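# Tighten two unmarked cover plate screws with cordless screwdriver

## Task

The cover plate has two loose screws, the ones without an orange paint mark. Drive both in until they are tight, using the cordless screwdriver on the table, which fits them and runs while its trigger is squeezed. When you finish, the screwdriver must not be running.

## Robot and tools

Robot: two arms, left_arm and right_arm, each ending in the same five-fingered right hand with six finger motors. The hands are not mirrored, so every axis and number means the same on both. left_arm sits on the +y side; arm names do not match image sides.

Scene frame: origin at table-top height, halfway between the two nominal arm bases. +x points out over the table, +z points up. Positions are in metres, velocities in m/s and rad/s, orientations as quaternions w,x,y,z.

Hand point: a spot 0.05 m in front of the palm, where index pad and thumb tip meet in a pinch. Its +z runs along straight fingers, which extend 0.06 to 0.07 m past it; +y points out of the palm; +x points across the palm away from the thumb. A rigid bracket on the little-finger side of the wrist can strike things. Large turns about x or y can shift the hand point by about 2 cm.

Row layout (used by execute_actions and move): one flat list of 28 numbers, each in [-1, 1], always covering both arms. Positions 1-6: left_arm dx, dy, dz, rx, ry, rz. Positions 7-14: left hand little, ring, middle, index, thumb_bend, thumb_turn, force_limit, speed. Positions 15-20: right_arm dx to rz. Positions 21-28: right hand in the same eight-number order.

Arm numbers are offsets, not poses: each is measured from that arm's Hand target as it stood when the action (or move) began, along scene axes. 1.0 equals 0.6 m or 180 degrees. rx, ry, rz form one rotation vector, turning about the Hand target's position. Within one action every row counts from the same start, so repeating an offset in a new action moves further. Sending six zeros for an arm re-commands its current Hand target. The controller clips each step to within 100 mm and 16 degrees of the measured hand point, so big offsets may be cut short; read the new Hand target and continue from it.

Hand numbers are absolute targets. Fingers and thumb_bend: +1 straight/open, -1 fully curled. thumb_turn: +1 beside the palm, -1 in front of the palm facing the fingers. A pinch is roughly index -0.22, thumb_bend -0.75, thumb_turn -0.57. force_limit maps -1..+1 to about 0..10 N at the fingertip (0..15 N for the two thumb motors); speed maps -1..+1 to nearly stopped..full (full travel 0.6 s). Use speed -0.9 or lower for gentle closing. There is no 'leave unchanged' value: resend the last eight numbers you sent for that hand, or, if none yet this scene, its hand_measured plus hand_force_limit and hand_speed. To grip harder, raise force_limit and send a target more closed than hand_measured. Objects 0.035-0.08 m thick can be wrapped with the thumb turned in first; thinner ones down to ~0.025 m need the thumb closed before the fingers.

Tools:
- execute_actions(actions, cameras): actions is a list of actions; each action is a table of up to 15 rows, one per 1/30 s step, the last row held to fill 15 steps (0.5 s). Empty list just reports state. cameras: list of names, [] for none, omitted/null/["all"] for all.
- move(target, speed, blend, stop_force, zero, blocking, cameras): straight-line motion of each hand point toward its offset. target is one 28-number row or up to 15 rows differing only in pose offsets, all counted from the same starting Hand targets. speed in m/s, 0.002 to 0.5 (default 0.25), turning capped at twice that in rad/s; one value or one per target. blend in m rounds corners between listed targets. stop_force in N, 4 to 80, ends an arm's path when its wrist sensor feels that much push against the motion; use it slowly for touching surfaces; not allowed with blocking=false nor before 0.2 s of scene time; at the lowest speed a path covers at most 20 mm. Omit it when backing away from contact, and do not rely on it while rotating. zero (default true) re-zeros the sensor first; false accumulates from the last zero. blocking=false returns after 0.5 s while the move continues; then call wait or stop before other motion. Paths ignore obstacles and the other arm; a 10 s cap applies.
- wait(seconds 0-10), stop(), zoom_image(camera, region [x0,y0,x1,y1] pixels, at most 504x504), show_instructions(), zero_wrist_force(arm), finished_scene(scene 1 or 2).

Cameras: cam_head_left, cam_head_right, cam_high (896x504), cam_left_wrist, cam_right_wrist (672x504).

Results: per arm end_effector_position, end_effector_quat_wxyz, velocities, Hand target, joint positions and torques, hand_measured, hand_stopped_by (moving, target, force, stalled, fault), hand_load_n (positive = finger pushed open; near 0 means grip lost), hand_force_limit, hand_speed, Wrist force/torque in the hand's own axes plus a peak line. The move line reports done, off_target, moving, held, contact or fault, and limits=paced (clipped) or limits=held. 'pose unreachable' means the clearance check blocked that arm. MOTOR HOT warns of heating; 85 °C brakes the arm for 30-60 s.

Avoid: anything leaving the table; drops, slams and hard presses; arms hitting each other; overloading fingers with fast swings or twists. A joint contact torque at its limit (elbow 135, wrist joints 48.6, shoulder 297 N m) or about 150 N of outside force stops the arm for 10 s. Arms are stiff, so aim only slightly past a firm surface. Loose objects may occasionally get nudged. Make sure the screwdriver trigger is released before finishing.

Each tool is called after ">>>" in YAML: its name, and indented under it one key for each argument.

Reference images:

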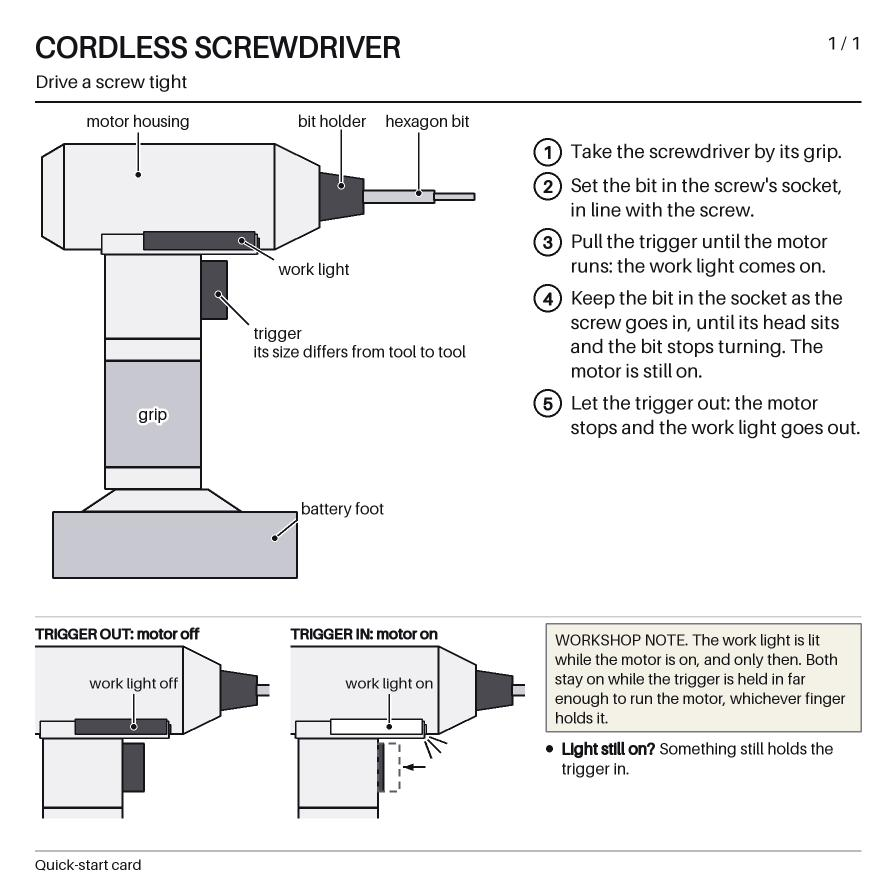

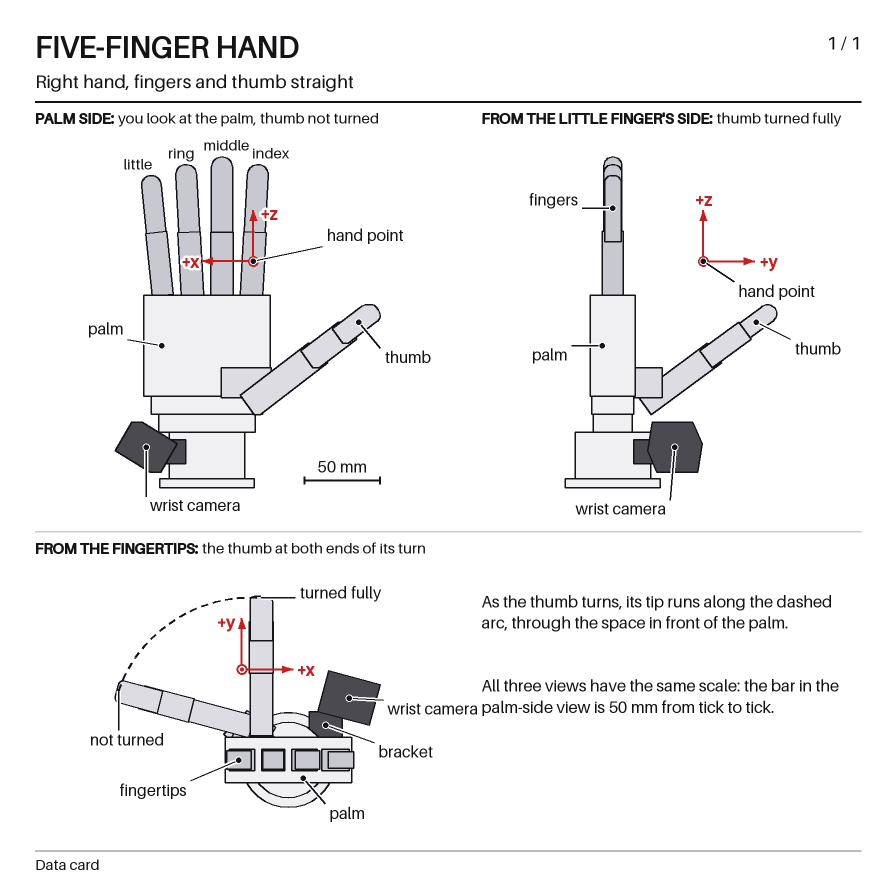

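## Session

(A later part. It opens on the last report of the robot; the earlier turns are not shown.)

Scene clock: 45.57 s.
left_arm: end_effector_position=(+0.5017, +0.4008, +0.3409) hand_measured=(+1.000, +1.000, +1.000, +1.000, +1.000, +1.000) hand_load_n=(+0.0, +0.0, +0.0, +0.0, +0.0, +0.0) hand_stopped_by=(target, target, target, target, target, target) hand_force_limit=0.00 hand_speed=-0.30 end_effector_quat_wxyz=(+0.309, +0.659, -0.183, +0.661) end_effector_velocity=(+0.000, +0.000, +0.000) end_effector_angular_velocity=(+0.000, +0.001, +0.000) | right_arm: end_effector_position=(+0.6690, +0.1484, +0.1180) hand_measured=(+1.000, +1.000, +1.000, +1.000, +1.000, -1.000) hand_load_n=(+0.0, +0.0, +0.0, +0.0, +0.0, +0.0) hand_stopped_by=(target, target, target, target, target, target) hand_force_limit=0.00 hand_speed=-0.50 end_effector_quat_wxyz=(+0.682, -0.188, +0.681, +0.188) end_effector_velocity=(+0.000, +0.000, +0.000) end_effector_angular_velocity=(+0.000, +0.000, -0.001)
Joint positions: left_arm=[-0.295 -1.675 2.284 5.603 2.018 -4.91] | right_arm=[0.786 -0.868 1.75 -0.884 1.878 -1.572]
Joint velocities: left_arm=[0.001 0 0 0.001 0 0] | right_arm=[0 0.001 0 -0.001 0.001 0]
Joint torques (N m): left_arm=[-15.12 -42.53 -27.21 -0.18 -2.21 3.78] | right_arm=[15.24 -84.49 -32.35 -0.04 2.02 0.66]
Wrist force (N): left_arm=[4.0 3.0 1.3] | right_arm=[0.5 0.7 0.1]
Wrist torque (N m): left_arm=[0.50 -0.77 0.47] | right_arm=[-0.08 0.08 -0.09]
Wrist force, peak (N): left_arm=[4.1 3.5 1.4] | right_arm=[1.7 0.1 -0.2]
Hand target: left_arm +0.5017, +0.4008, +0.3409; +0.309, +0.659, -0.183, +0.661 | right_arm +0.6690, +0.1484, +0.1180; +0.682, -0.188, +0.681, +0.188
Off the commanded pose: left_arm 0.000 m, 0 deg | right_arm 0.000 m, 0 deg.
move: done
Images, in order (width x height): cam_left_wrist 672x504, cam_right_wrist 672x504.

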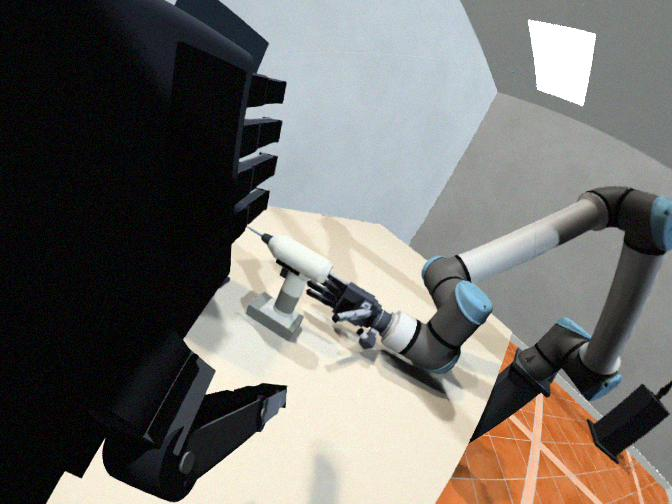

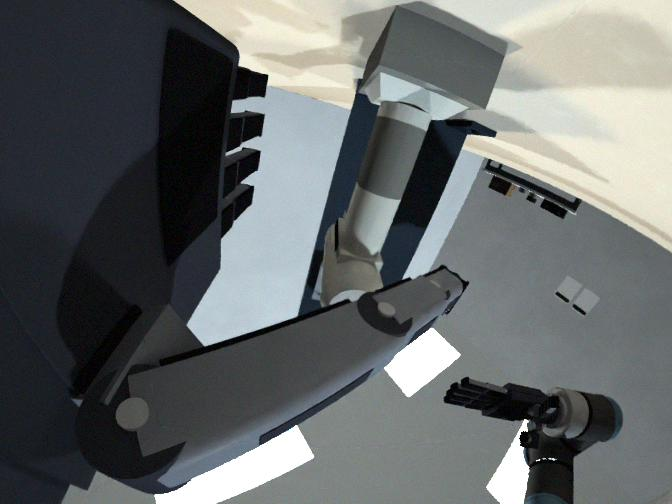

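>>> move:
  target: [0,0,0,0,0,0, 1,1,1,1,1,1,0,-0.3, 0.0714,0.0429,0,0,0,0,1,1,1,1,1,-1,0,-0.5]
  speed: 0.08
  stop_force: 5
  cameras: ["cam_left_wrist","cam_right_wrist","cam_high"]

>>> zoom_image:
  camera: "cam_left_wrist"
  region: [220, 190, 470, 380]

>>> zoom_image:
  camera: "cam_high"
  region: [380, 220, 500, 350]

Scene clock: 48.00 s.
left_arm: end_effector_position=(+0.5017, +0.4008, +0.3409) hand_measured=(+1.000, +1.000, +1.000, +1.000, +1.000, +1.000) hand_load_n=(+0.0, +0.0, +0.0, +0.0, +0.0, +0.0) hand_stopped_by=(target, target, target, target, target, target) hand_force_limit=0.00 hand_speed=-0.30 end_effector_quat_wxyz=(+0.309, +0.659, -0.183, +0.661) end_effector_velocity=(+0.000, +0.000, +0.001) end_effector_angular_velocity=(-0.001, -0.002, +0.000) | right_arm: end_effector_position=(+0.7118, +0.1742, +0.1180) hand_measured=(+1.000, +1.000, +1.000, +1.000, +1.000, -1.000) hand_load_n=(+0.0, +0.0, +0.0, +0.0, +0.0, +0.0) hand_stopped_by=(target, target, target, target, target, target) hand_force_limit=0.00 hand_speed=-0.50 end_effector_quat_wxyz=(+0.682, -0.188, +0.681, +0.188) end_effector_velocity=(+0.000, +0.000, +0.002) end_effector_angular_velocity=(+0.001, -0.001, +0.000)
Joint positions: left_arm=[-0.295 -1.675 2.284 5.603 2.018 -4.91] | right_arm=[0.767 -0.82 1.65 -0.832 1.859 -1.572]
Joint velocities: left_arm=[0 -0.001 0 -0.001 -0.001 -0.001] | right_arm=[0 -0.002 0 0 0 0]
Joint torques (N m): left_arm=[-11.49 -40.93 -34.06 -1.14 -1.82 3.88] | right_arm=[14.64 -102.61 -35.5 -4.34 2.06 1.92]
Wrist force (N): left_arm=[3.9 3.4 1.2] | right_arm=[0.4 0.0 -0.3]
Wrist torque (N m): left_arm=[0.56 -0.74 0.46] | right_arm=[-0.17 0.10 -0.11]
Wrist force, peak (N): left_arm=[4.0 3.5 1.3] | right_arm=[1.0 0.6 -1.4]
Hand target: left_arm +0.5017, +0.4008, +0.3409; +0.309, +0.659, -0.183, +0.661 | right_arm +0.7118, +0.1742, +0.1180; +0.682, -0.188, +0.681, +0.188
Off the commanded pose: left_arm 0.000 m, 0 deg | right_arm 0.000 m, 0 deg.
move: done
Images, in order (width x height): cam_high 896x504, cam_left_wrist 672x504, cam_right_wrist 672x504.

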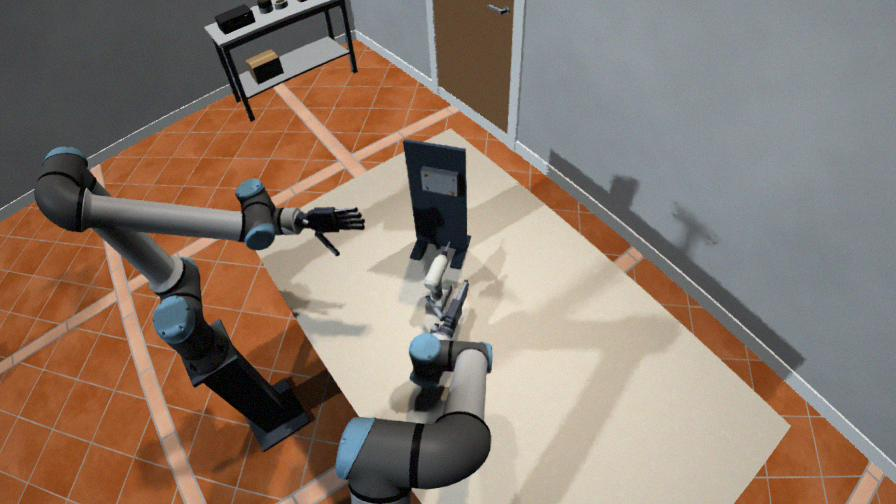

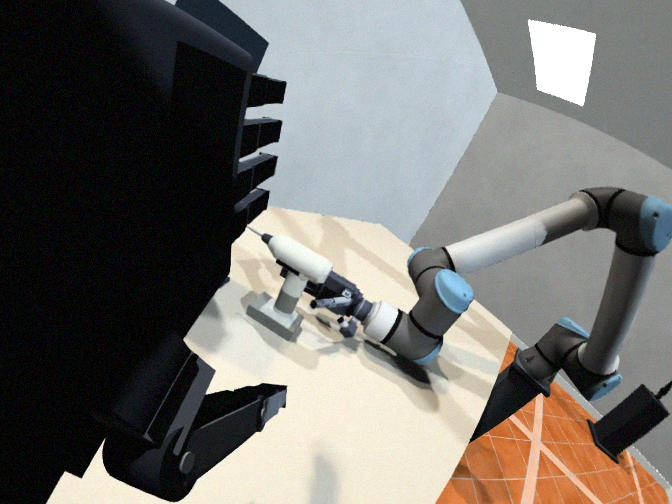

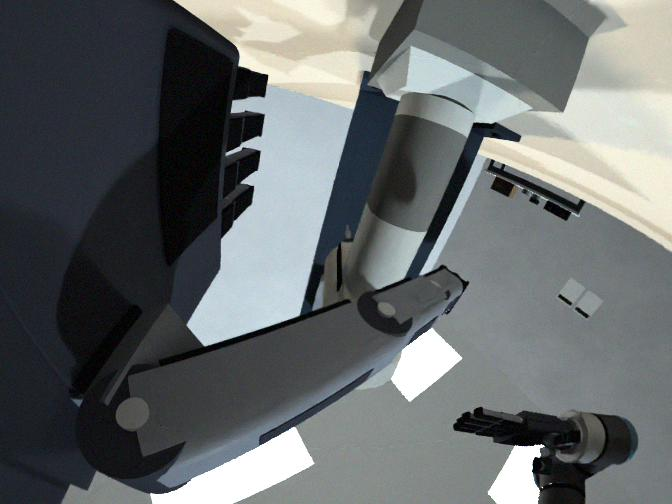

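Scaled by 2.016 from the camera's 672x504 image, which has a finer 960x720 frame.

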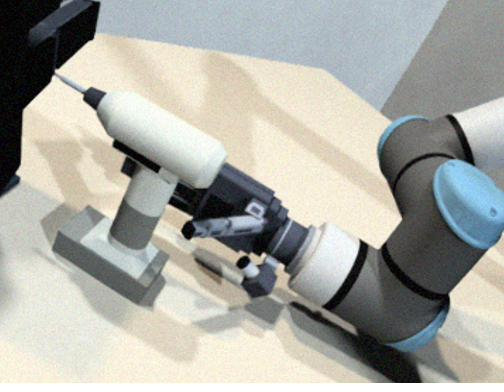

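Scaled by 3.877.

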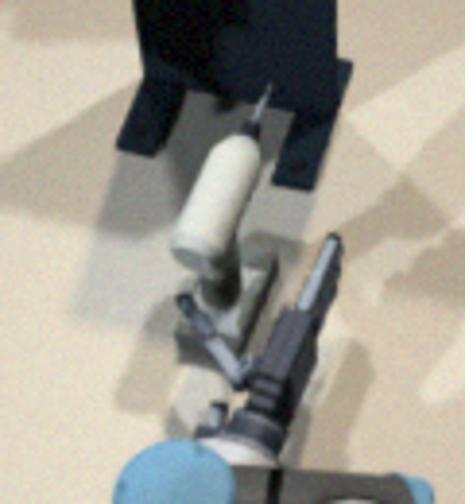

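>>> move:
  target: [0,0,0,0,0,0, 1,1,1,1,1,1,0,-0.3, -0.0258,0.0429,0,0,0,0,1,1,1,1,1,-1,0,-0.5]
  speed: 0.08
  stop_force: 5
  cameras: ["cam_left_wrist","cam_right_wrist","cam_high"]

>>> zoom_image:
  camera: "cam_left_wrist"
  region: [220, 190, 470, 380]

>>> zoom_image:
  camera: "cam_high"
  region: [380, 220, 500, 350]

Scene clock: 49.87 s.
left_arm: end_effector_position=(+0.5017, +0.4008, +0.3409) hand_measured=(+1.000, +1.000, +1.000, +1.000, +1.000, +1.000) hand_load_n=(+0.5, +0.0, +0.0, +0.0, +0.0, +0.0) hand_stopped_by=(target, target, target, target, target, target) hand_force_limit=0.00 hand_speed=-0.30 end_effector_quat_wxyz=(+0.309, +0.659, -0.183, +0.661) end_effector_velocity=(+0.000, +0.000, +0.000) end_effector_angular_velocity=(-0.001, +0.001, -0.001) | right_arm: end_effector_position=(+0.6963, +0.1999, +0.1181) hand_measured=(+1.000, +1.000, +1.000, +1.000, +1.000, -1.000) hand_load_n=(+0.0, +0.0, +0.0, +0.0, +0.0, +0.0) hand_stopped_by=(target, target, target, target, target, target) hand_force_limit=0.00 hand_speed=-0.50 end_effector_quat_wxyz=(+0.682, -0.188, +0.681, +0.188) end_effector_velocity=(+0.000, +0.000, +0.000) end_effector_angular_velocity=(+0.000, -0.001, +0.000)
Joint positions: left_arm=[-0.295 -1.675 2.284 5.603 2.018 -4.91] | right_arm=[0.802 -0.803 1.615 -0.813 1.894 -1.572]
Joint velocities: left_arm=[0 0 0 0 0 -0.002] | right_arm=[0 0.001 0 -0.002 0 0]
Joint torques (N m): left_arm=[-12.2 -42.12 -37.22 -1.69 -1.74 3.95] | right_arm=[-14.19 -105.75 -25.77 -4.49 -1.33 -1.98]
Wrist force (N): left_arm=[3.8 3.0 1.3] | right_arm=[0.3 0.2 0.0]
Wrist torque (N m): left_arm=[0.50 -0.75 0.45] | right_arm=[-0.16 0.11 -0.11]
Wrist force, peak (N): left_arm=[3.7 3.9 1.1] | right_arm=[0.4 1.2 -0.3]
Hand target: left_arm +0.5017, +0.4008, +0.3409; +0.309, +0.659, -0.183, +0.661 | right_arm +0.6963, +0.1999, +0.1181; +0.682, -0.188, +0.681, +0.188
Off the commanded pose: left_arm 0.000 m, 0 deg | right_arm 0.000 m, 0 deg.
move: done
Images, in order (width x height): cam_high 896x504, cam_left_wrist 672x504, cam_right_wrist 672x504.

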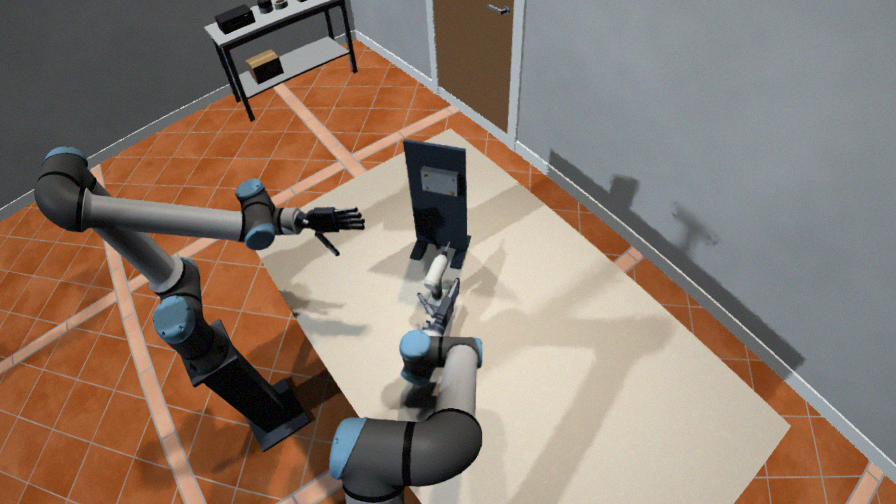

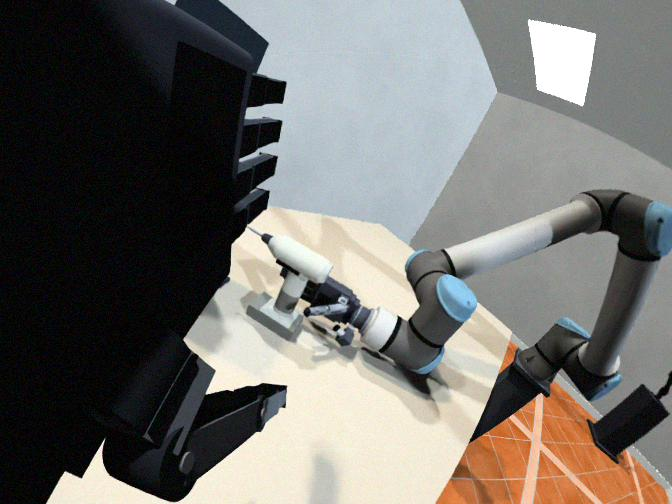

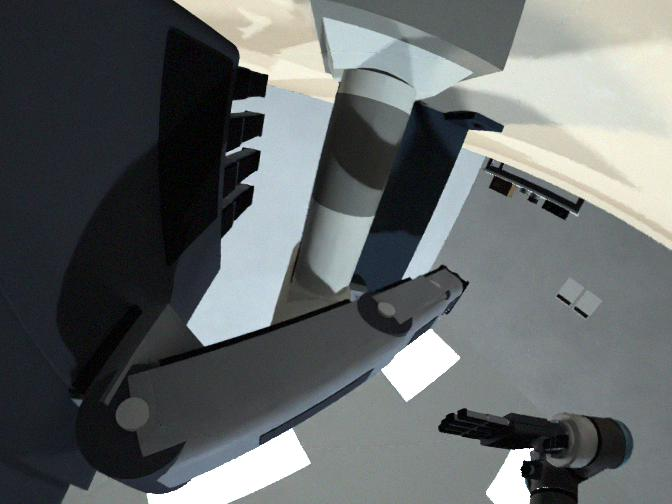

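Scaled by 2.016 from the camera's 672x504 image, which has a finer 960x720 frame.

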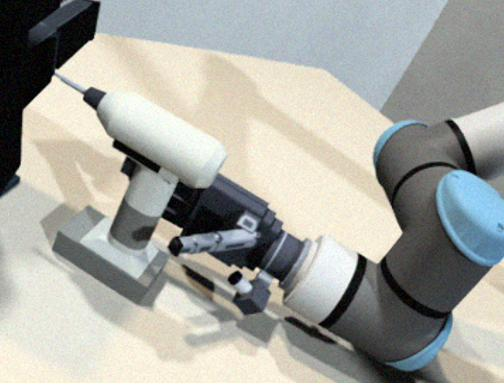

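Scaled by 3.877.

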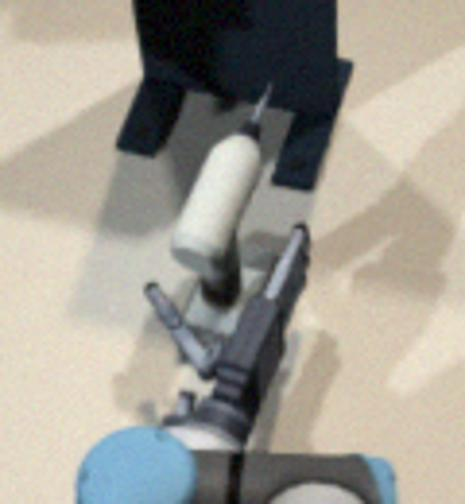

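>>> move:
  target: [0,0,0,0,0,0, 1,1,1,1,1,1,0,-0.3, 0.0786,0.0472,0,0,0,0,1,1,1,1,1,-1,0,-0.5]
  speed: 0.05
  stop_force: 5
  cameras: ["cam_left_wrist","cam_right_wrist","cam_high"]

>>> zoom_image:
  camera: "cam_left_wrist"
  region: [220, 190, 470, 380]

>>> zoom_image:
  camera: "cam_high"
  region: [380, 220, 500, 350]

Scene clock: 52.47 s.
left_arm: end_effector_position=(+0.5017, +0.4008, +0.3409) hand_measured=(+1.000, +1.000, +1.000, +1.000, +1.000, +1.000) hand_load_n=(+0.0, +0.0, +0.5, +0.0, +0.0, +0.5) hand_stopped_by=(target, target, target, target, target, target) hand_force_limit=0.00 hand_speed=-0.30 end_effector_quat_wxyz=(+0.309, +0.659, -0.183, +0.661) end_effector_velocity=(+0.000, +0.000, +0.000) end_effector_angular_velocity=(+0.001, +0.000, +0.000) | right_arm: end_effector_position=(+0.7435, +0.2283, +0.1181) hand_measured=(+1.000, +1.000, +1.000, +1.000, +1.000, -1.000) hand_load_n=(+0.0, +0.0, +0.0, +0.0, +0.0, +0.0) hand_stopped_by=(target, target, target, target, target, target) hand_force_limit=0.00 hand_speed=-0.50 end_effector_quat_wxyz=(+0.682, -0.188, +0.681, +0.188) end_effector_velocity=(+0.000, +0.000, +0.001) end_effector_angular_velocity=(+0.001, -0.001, +0.000)
Joint positions: left_arm=[-0.295 -1.675 2.284 5.603 2.018 -4.91] | right_arm=[0.782 -0.746 1.497 -0.752 1.875 -1.572]
Joint velocities: left_arm=[-0.001 0 0 0 -0.001 0.001] | right_arm=[0 -0.001 0 0 0 0]
Joint torques (N m): left_arm=[-10.64 -42.27 -44.12 -4 -1.44 3.77] | right_arm=[13.73 -110.38 -28.5 -4.41 2.23 1.02]
Wrist force (N): left_arm=[3.9 3.3 1.2] | right_arm=[0.3 0.4 -0.2]
Wrist torque (N m): left_arm=[0.54 -0.75 0.46] | right_arm=[-0.11 0.10 -0.11]
Wrist force, peak (N): left_arm=[4.1 3.5 1.4] | right_arm=[0.7 0.8 -2.3]
Hand target: left_arm +0.5017, +0.4008, +0.3409; +0.309, +0.659, -0.183, +0.661 | right_arm +0.7435, +0.2283, +0.1181; +0.682, -0.188, +0.681, +0.188
Off the commanded pose: left_arm 0.000 m, 0 deg | right_arm 0.000 m, 0 deg.
move: done
Images, in order (width x height): cam_high 896x504, cam_left_wrist 672x504, cam_right_wrist 672x504.

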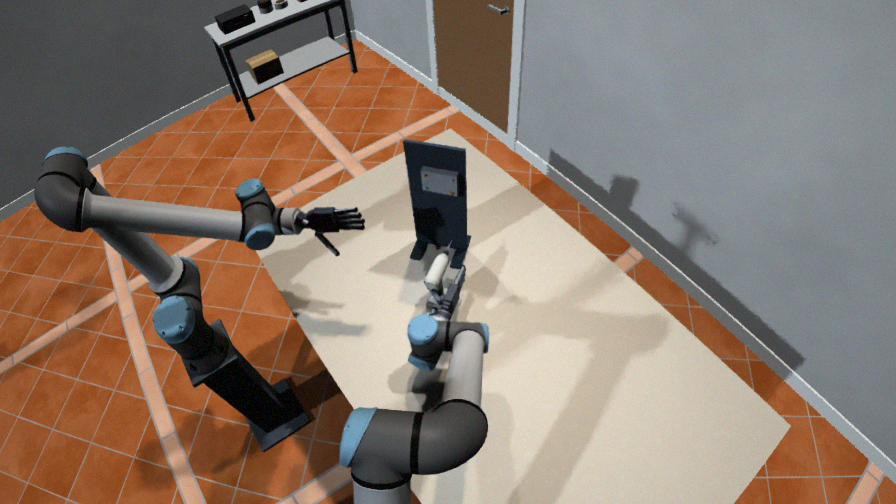

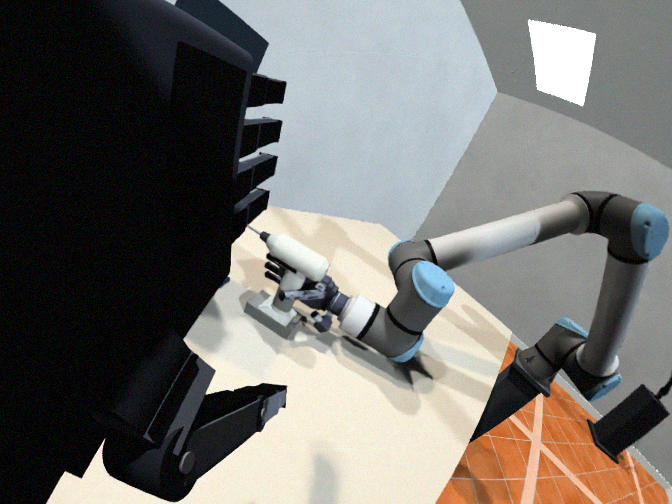

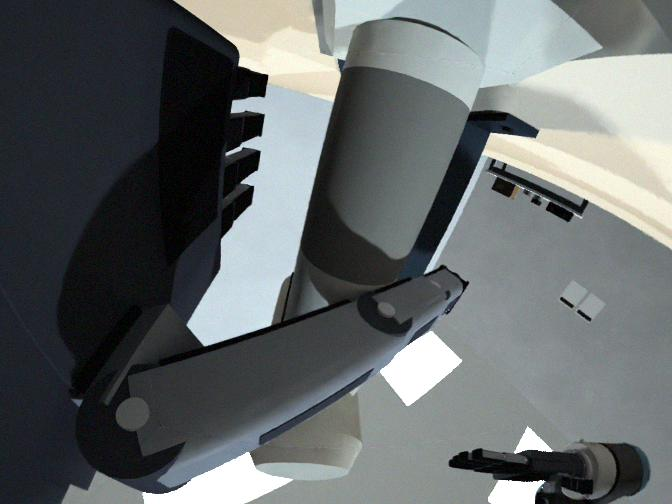

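Scaled by 2.016 from the camera's 672x504 image, which has a finer 960x720 frame.

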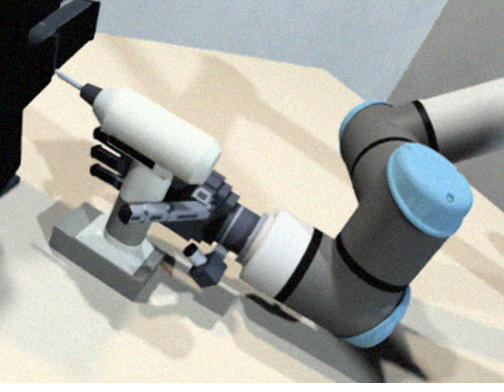

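Scaled by 3.877.

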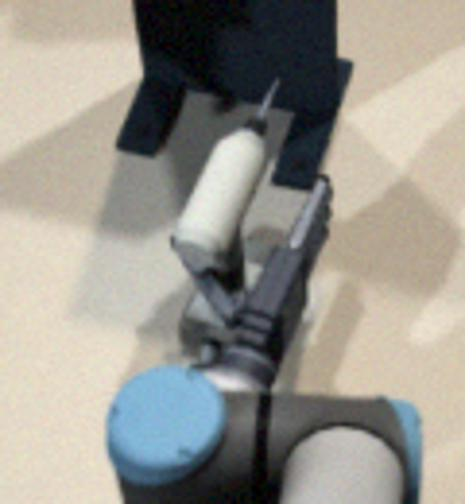

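>>> move:
  target: [0,0,0,0,0,0, 1,1,1,1,1,1,0,-0.3, -0.0172,0.0286,0,0,0,0,1,1,1,1,1,-1,0,-0.5]
  speed: 0.03
  stop_force: 4
  cameras: ["cam_left_wrist","cam_right_wrist","cam_high"]

>>> zoom_image:
  camera: "cam_left_wrist"
  region: [220, 210, 360, 360]

>>> zoom_image:
  camera: "cam_high"
  region: [380, 220, 500, 350]

Scene clock: 54.83 s.
left_arm: end_effector_position=(+0.5017, +0.4008, +0.3409) hand_measured=(+1.000, +1.000, +1.000, +1.000, +1.000, +1.000) hand_load_n=(+0.0, +0.0, +0.0, +0.0, +0.0, +0.0) hand_stopped_by=(target, target, target, target, target, target) hand_force_limit=0.00 hand_speed=-0.30 end_effector_quat_wxyz=(+0.309, +0.659, -0.183, +0.661) end_effector_velocity=(+0.000, +0.000, +0.000) end_effector_angular_velocity=(-0.001, +0.000, +0.000) | right_arm: end_effector_position=(+0.7332, +0.2454, +0.1181) hand_measured=(+1.000, +1.000, +1.000, +1.000, +1.000, -1.000) hand_load_n=(+0.0, +0.0, +0.0, +0.0, +0.0, +0.0) hand_stopped_by=(target, target, target, target, target, target) hand_force_limit=0.00 hand_speed=-0.50 end_effector_quat_wxyz=(+0.682, -0.188, +0.681, +0.188) end_effector_velocity=(+0.000, +0.000, +0.000) end_effector_angular_velocity=(-0.001, +0.001, +0.000)
Joint positions: left_arm=[-0.295 -1.675 2.284 5.603 2.018 -4.91] | right_arm=[0.804 -0.734 1.472 -0.739 1.896 -1.572]
Joint velocities: left_arm=[0 0 0 -0.001 0 -0.001] | right_arm=[0 0 0 0.001 0 0]
Joint torques (N m): left_arm=[-9.82 -38.68 -47.99 -4.45 -1.34 3.74] | right_arm=[-14.55 -111.96 -28.54 -4.3 -1.31 -2.27]
Wrist force (N): left_arm=[3.8 3.2 1.4] | right_arm=[0.8 0.3 -0.1]
Wrist torque (N m): left_arm=[0.52 -0.74 0.46] | right_arm=[-0.12 0.02 -0.07]
Wrist force, peak (N): left_arm=[4.1 3.4 1.1] | right_arm=[0.9 0.3 0.0]
Hand target: left_arm +0.5017, +0.4008, +0.3409; +0.309, +0.659, -0.183, +0.661 | right_arm +0.7332, +0.2454, +0.1181; +0.682, -0.188, +0.681, +0.188
Off the commanded pose: left_arm 0.000 m, 0 deg | right_arm 0.000 m, 0 deg.
move: done
Images, in order (width x height): cam_high 896x504, cam_left_wrist 672x504, cam_right_wrist 672x504.

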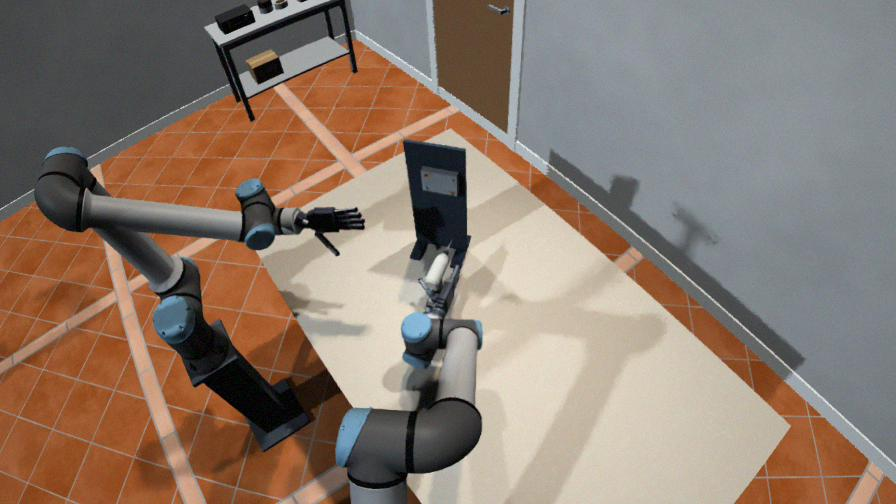

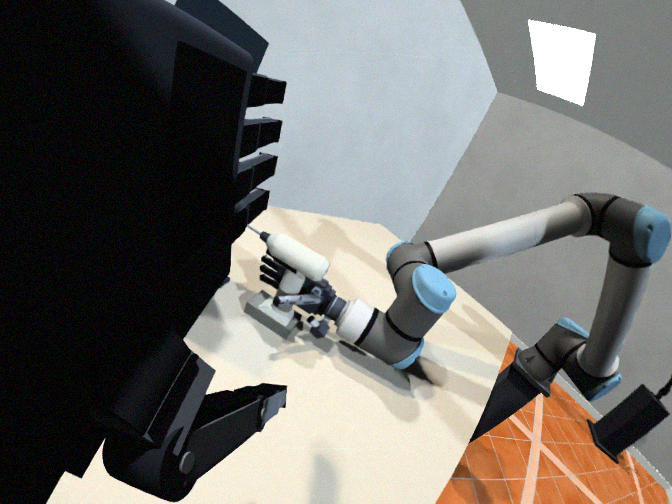

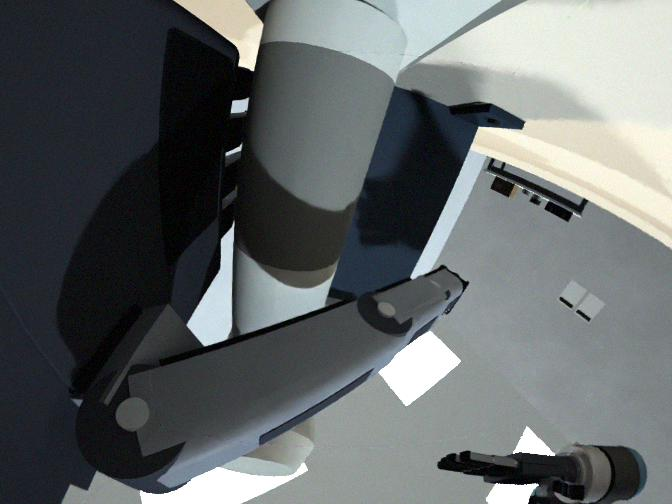

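Scaled by 3.360 from the camera's 672x504 image, which has a finer 960x720 frame.

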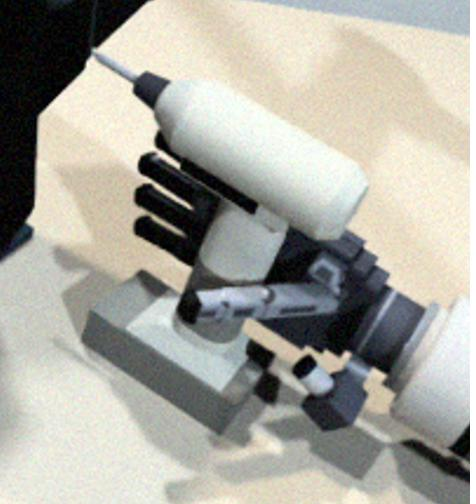

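Scaled by 3.877.

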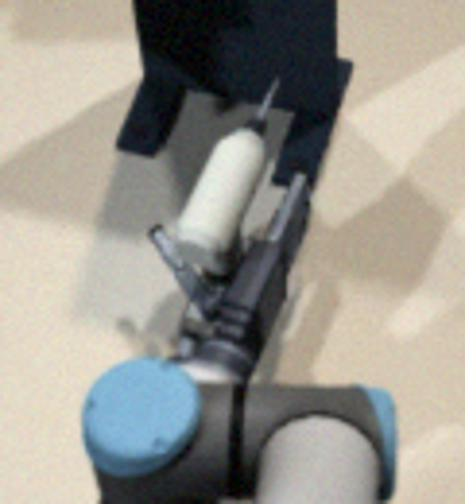

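>>> move:
  target: [0,0,0,0,0,0, 1,1,1,1,1,1,0,-0.3, 0,0,-0.0155,0,0,0,1,1,1,1,1,-1,0,-0.5]
  speed: 0.02
  stop_force: 5
  cameras: ["cam_left_wrist","cam_right_wrist"]

>>> zoom_image:
  camera: "cam_left_wrist"
  region: [220, 210, 360, 360]

Scene clock: 56.67 s.
left_arm: end_effector_position=(+0.5017, +0.4008, +0.3409) hand_measured=(+1.000, +1.000, +1.000, +1.000, +1.000, +1.000) hand_load_n=(+0.0, +0.0, +0.0, +0.0, +0.0, +0.0) hand_stopped_by=(target, target, target, target, target, target) hand_force_limit=0.00 hand_speed=-0.30 end_effector_quat_wxyz=(+0.309, +0.659, -0.183, +0.661) end_effector_velocity=(+0.000, +0.000, +0.000) end_effector_angular_velocity=(+0.000, +0.000, +0.001) | right_arm: end_effector_position=(+0.7332, +0.2454, +0.1088) hand_measured=(+1.000, +1.000, +1.000, +1.000, +1.000, -1.000) hand_load_n=(+0.0, +0.0, +0.0, +0.0, +0.5, -0.5) hand_stopped_by=(target, target, target, target, target, target) hand_force_limit=0.00 hand_speed=-0.50 end_effector_quat_wxyz=(+0.682, -0.188, +0.681, +0.188) end_effector_velocity=(+0.000, +0.000, -0.001) end_effector_angular_velocity=(-0.001, +0.000, +0.000)
Joint positions: left_arm=[-0.295 -1.675 2.284 5.603 2.018 -4.91] | right_arm=[0.804 -0.724 1.473 -0.75 1.896 -1.572]
Joint velocities: left_arm=[0 0 0 0 -0.001 0] | right_arm=[0 0.001 0 0 0 0]
Joint torques (N m): left_arm=[-7.21 -39.41 -47.34 -5.54 -0.78 3.31] | right_arm=[-9.64 -111.93 -33.99 -0.15 -0.05 -1.84]
Wrist force (N): left_arm=[4.0 3.1 1.2] | right_arm=[0.5 0.5 -0.3]
Wrist torque (N m): left_arm=[0.51 -0.78 0.47] | right_arm=[-0.08 0.06 -0.09]
Wrist force, peak (N): left_arm=[4.3 3.3 1.0] | right_arm=[1.0 0.0 0.1]
Hand target: left_arm +0.5017, +0.4008, +0.3409; +0.309, +0.659, -0.183, +0.661 | right_arm +0.7332, +0.2454, +0.1088; +0.682, -0.188, +0.681, +0.188
Off the commanded pose: left_arm 0.000 m, 0 deg | right_arm 0.000 m, 0 deg.
move: done
Images, in order (width x height): cam_left_wrist 672x504, cam_right_wrist 672x504.

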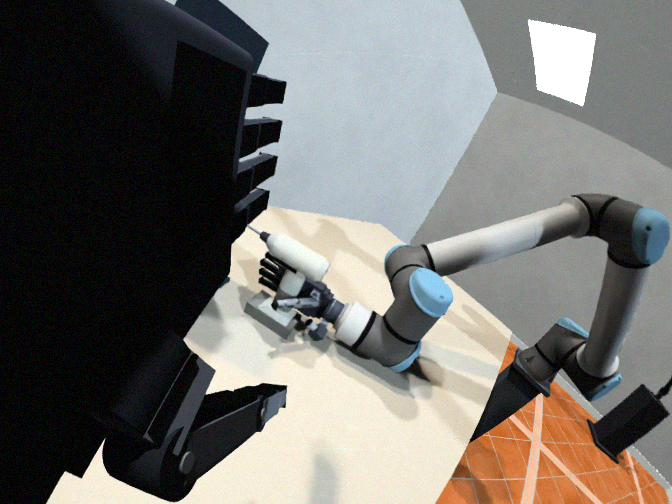

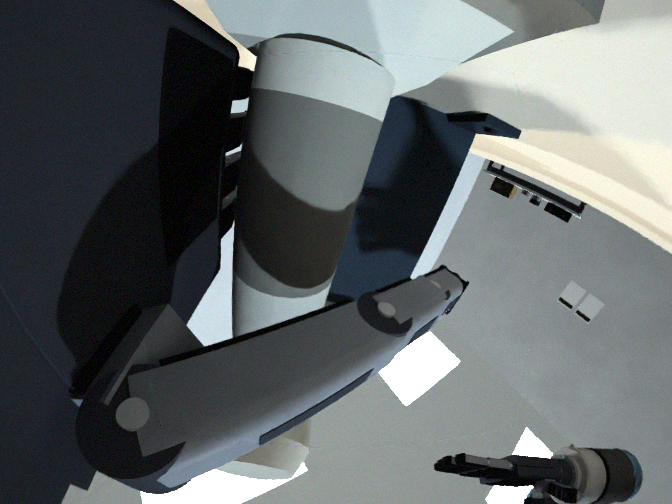

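Scaled by 3.360 from the camera's 672x504 image, which has a finer 960x720 frame.

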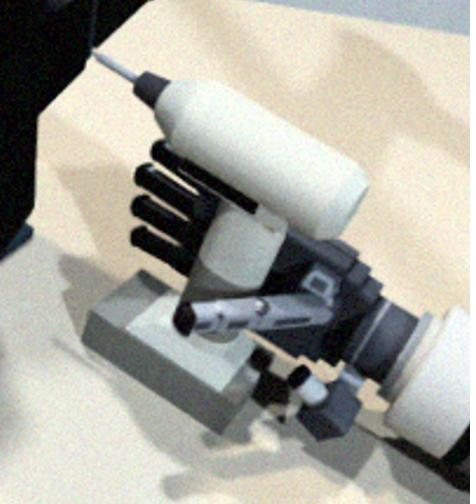

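>>> execute_actions:
  actions: []
  cameras: ["cam_left_wrist","cam_high"]

>>> zoom_image:
  camera: "cam_left_wrist"
  region: [220, 210, 360, 360]

Scene clock: 57.40 s.
left_arm: end_effector_position=(+0.5017, +0.4008, +0.3409) hand_measured=(+1.000, +1.000, +1.000, +1.000, +1.000, +1.000) hand_load_n=(+0.0, +0.0, +0.0, +0.0, +0.0, +0.0) hand_stopped_by=(target, target, target, target, target, target) hand_force_limit=0.00 hand_speed=-0.30 end_effector_quat_wxyz=(+0.309, +0.659, -0.183, +0.661) end_effector_velocity=(+0.000, -0.001, +0.000) end_effector_angular_velocity=(+0.000, +0.001, -0.001) | right_arm: end_effector_position=(+0.7332, +0.2454, +0.1088) hand_measured=(+1.000, +1.000, +1.000, +1.000, +1.000, -1.000) hand_load_n=(+0.0, +0.0, +0.0, +0.0, +0.0, +0.0) hand_stopped_by=(target, target, target, target, target, target) hand_force_limit=0.00 hand_speed=-0.50 end_effector_quat_wxyz=(+0.682, -0.188, +0.681, +0.188) end_effector_velocity=(+0.000, +0.000, -0.001) end_effector_angular_velocity=(-0.001, +0.001, +0.000)
Joint positions: left_arm=[-0.295 -1.675 2.284 5.603 2.018 -4.91] | right_arm=[0.804 -0.724 1.473 -0.75 1.896 -1.572]
Joint velocities: left_arm=[-0.001 0 0 0 0 0] | right_arm=[0 0 0 0.002 0 0]
Joint torques (N m): left_arm=[-6.19 -39.66 -48.09 -5.27 -1.05 3.71] | right_arm=[-7.69 -111.74 -37.03 -0.78 0.53 -2.03]
Wrist force (N): left_arm=[3.9 3.4 1.1] | right_arm=[0.9 0.3 -0.4]
Wrist torque (N m): left_arm=[0.57 -0.75 0.47] | right_arm=[-0.10 0.02 -0.08]
Wrist force, peak (N): left_arm=[4.1 3.3 1.0] | right_arm=[0.9 0.5 -0.1]
Hand target: left_arm +0.5017, +0.4008, +0.3409; +0.309, +0.659, -0.183, +0.661 | right_arm +0.7332, +0.2454, +0.1088; +0.682, -0.188, +0.681, +0.188
Off the commanded pose: left_arm 0.000 m, 0 deg | right_arm 0.000 m, 0 deg.
Images, in order (width x height): cam_high 896x504, cam_left_wrist 672x504.

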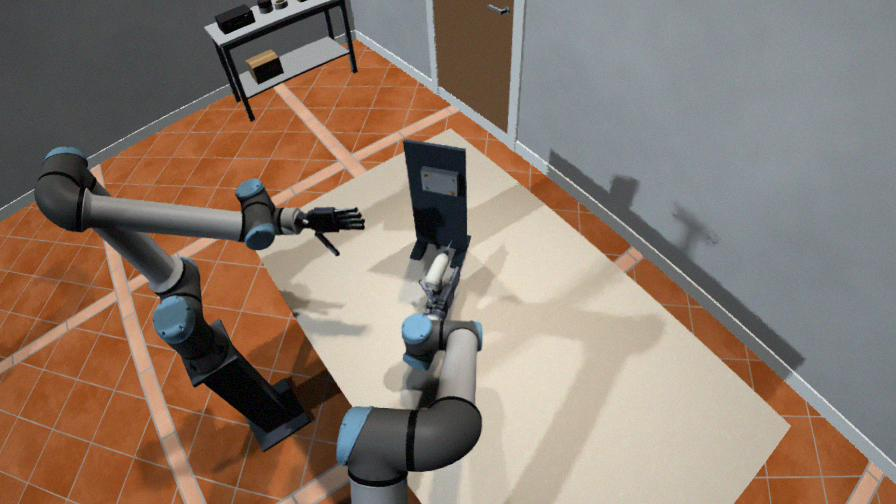

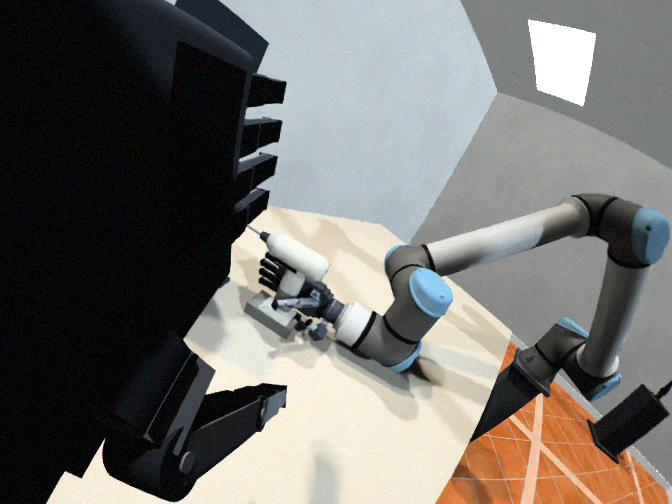

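Scaled by 3.360 from the camera's 672x504 image, which has a finer 960x720 frame.

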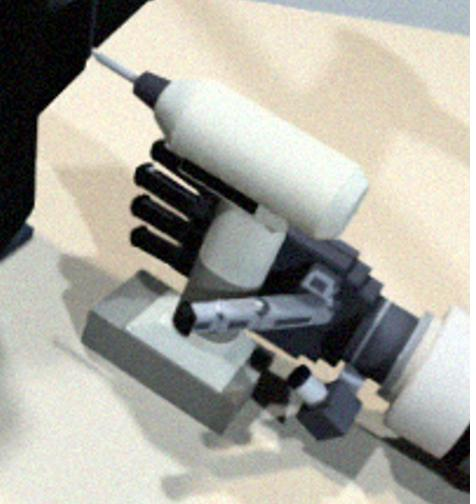

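>>> move:
  target: [0,0,0,0,0,0,1,1,1,1,1,1,0,-0.3,0,0,0,0,0,0,-1,-1,-1,1,-1,-1,-0.3,-0.75]
  cameras: ["cam_left_wrist"]

>>> zoom_image:
  camera: "cam_left_wrist"
  region: [220, 210, 360, 360]

Scene clock: 61.80 s.
left_arm: end_effector_position=(+0.5017, +0.4008, +0.3409) hand_measured=(+1.000, +1.000, +1.000, +1.000, +1.000, +1.000) hand_load_n=(+0.0, +0.0, +0.0, +0.0, +0.0, +0.0) hand_stopped_by=(target, target, target, target, target, target) hand_force_limit=0.00 hand_speed=-0.30 end_effector_quat_wxyz=(+0.309, +0.659, -0.183, +0.661) end_effector_velocity=(+0.000, +0.000, +0.000) end_effector_angular_velocity=(+0.000, -0.001, +0.000) | right_arm: end_effector_position=(+0.7332, +0.2454, +0.1089) hand_measured=(-0.650, -0.636, -0.540, +1.000, +0.018, -1.000) hand_load_n=(+5.5, +2.0, +3.5, +0.0, +6.0, +1.0) hand_stopped_by=(force, force, force, target, force, target) hand_force_limit=-0.30 hand_speed=-0.75 end_effector_quat_wxyz=(+0.682, -0.188, +0.681, +0.188) end_effector_velocity=(+0.000, +0.000, +0.000) end_effector_angular_velocity=(+0.000, +0.000, +0.000)
Joint positions: left_arm=[-0.295 -1.675 2.284 5.603 2.018 -4.91] | right_arm=[0.804 -0.724 1.473 -0.75 1.896 -1.572]
Joint velocities: left_arm=[0 0 0 0 0 0] | right_arm=[0 0 0 0 0 0]
Joint torques (N m): left_arm=[-3.86 -40.67 -45.95 -5.22 -0.34 3.58] | right_arm=[5.31 -106.78 -34.47 -3.55 0.83 -1.96]
Wrist force (N): left_arm=[3.3 3.0 1.3] | right_arm=[-2.7 -0.3 0.8]
Wrist torque (N m): left_arm=[0.50 -0.67 0.43] | right_arm=[-0.26 -0.02 -0.52]
Wrist force, peak (N): left_arm=[4.4 3.4 1.0] | right_arm=[-2.8 -0.1 2.1]
Hand target: left_arm +0.5017, +0.4008, +0.3409; +0.309, +0.659, -0.183, +0.661 | right_arm +0.7332, +0.2454, +0.1088; +0.682, -0.188, +0.681, +0.188
Off the commanded pose: left_arm 0.000 m, 0 deg | right_arm 0.000 m, 0 deg.
move: done
Images, in order (width x height): cam_left_wrist 672x504.

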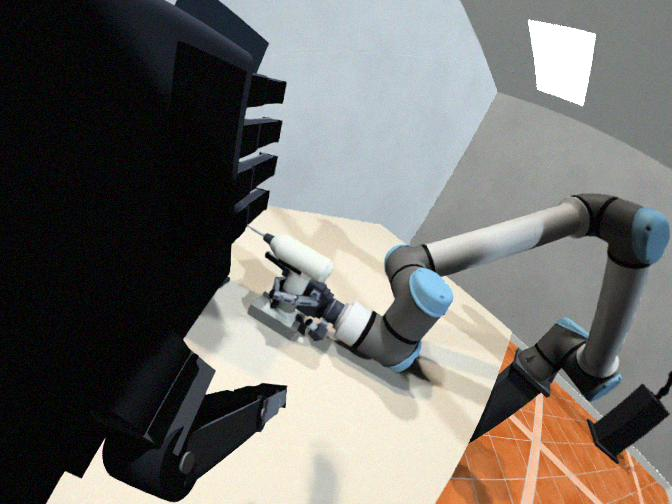

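Scaled by 3.360 from the camera's 672x504 image, which has a finer 960x720 frame.

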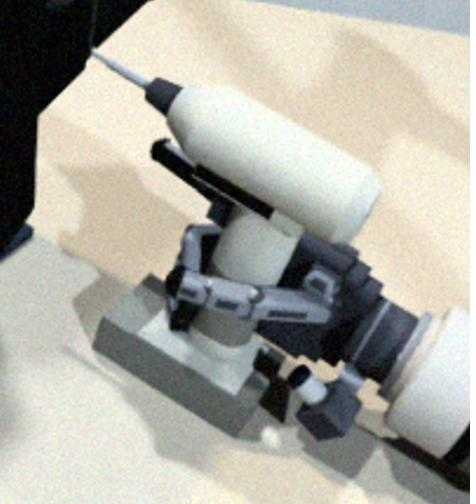

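>>> move:
  target: [0,0,0,0,0,0,1,1,1,1,1,1,0,-0.3,0,0,0,0,0,0,-0.95,-0.95,-0.95,1,-0.95,-1,0.5,-0.8]
  cameras: ["cam_left_wrist"]

>>> zoom_image:
  camera: "cam_left_wrist"
  region: [220, 210, 360, 360]

Scene clock: 62.60 s.
left_arm: end_effector_position=(+0.5017, +0.4008, +0.3409) hand_measured=(+1.000, +1.000, +1.000, +1.000, +1.000, +1.000) hand_load_n=(+0.0, +0.0, +0.0, +0.0, +0.0, +0.0) hand_stopped_by=(target, target, target, target, target, target) hand_force_limit=0.00 hand_speed=-0.30 end_effector_quat_wxyz=(+0.309, +0.659, -0.183, +0.661) end_effector_velocity=(+0.000, +0.000, +0.000) end_effector_angular_velocity=(+0.000, +0.000, +0.000) | right_arm: end_effector_position=(+0.7332, +0.2455, +0.1089) hand_measured=(-0.670, -0.678, -0.568, +1.000, -0.002, -1.000) hand_load_n=(+2.5, +7.0, +8.0, +0.0, +10.5, +2.0) hand_stopped_by=(force, force, force, target, force, target) hand_force_limit=0.50 hand_speed=-0.80 end_effector_quat_wxyz=(+0.682, -0.188, +0.681, +0.188) end_effector_velocity=(+0.000, +0.000, +0.000) end_effector_angular_velocity=(+0.000, +0.000, +0.000)
Joint positions: left_arm=[-0.295 -1.675 2.284 5.603 2.018 -4.91] | right_arm=[0.804 -0.724 1.473 -0.75 1.896 -1.572]
Joint velocities: left_arm=[0 -0.001 0 0 0 0] | right_arm=[0 0 0 -0.001 0 0]
Joint torques (N m): left_arm=[-4.47 -37.27 -44.79 -4.5 -0.25 2.95] | right_arm=[7.24 -90.48 -24.31 1.21 0.68 -2]
Wrist force (N): left_arm=[3.7 3.2 1.0] | right_arm=[-8.9 -0.2 1.1]
Wrist torque (N m): left_arm=[0.55 -0.72 0.45] | right_arm=[-0.29 0.27 -0.85]
Wrist force, peak (N): left_arm=[4.5 3.2 1.1] | right_arm=[-10.0 -0.3 1.6]
Hand target: left_arm +0.5017, +0.4008, +0.3409; +0.309, +0.659, -0.183, +0.661 | right_arm +0.7332, +0.2454, +0.1088; +0.682, -0.188, +0.681, +0.188
Off the commanded pose: left_arm 0.000 m, 0 deg | right_arm 0.000 m, 0 deg.
move: done
Images, in order (width x height): cam_left_wrist 672x504.

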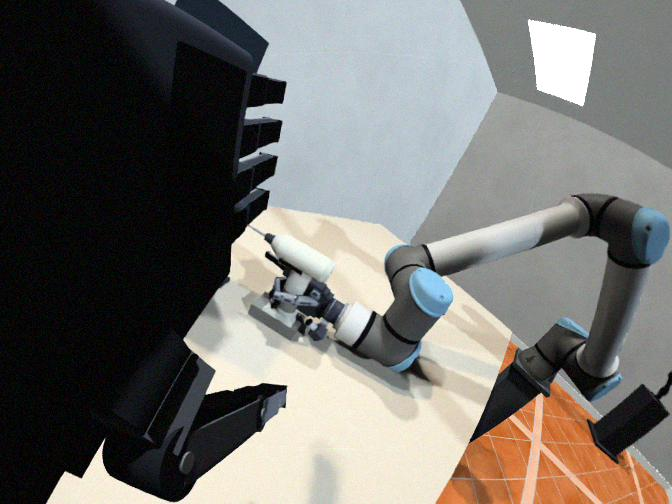

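Scaled by 3.360 from the camera's 672x504 image, which has a finer 960x720 frame.

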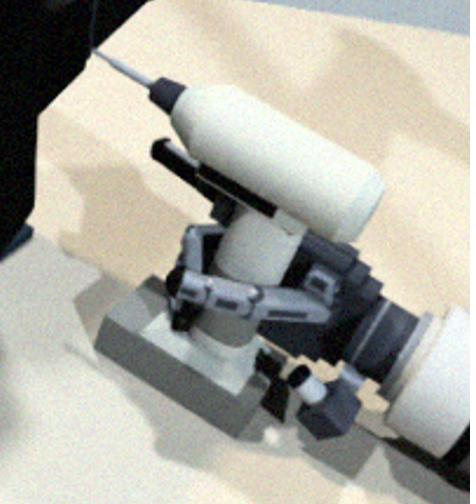

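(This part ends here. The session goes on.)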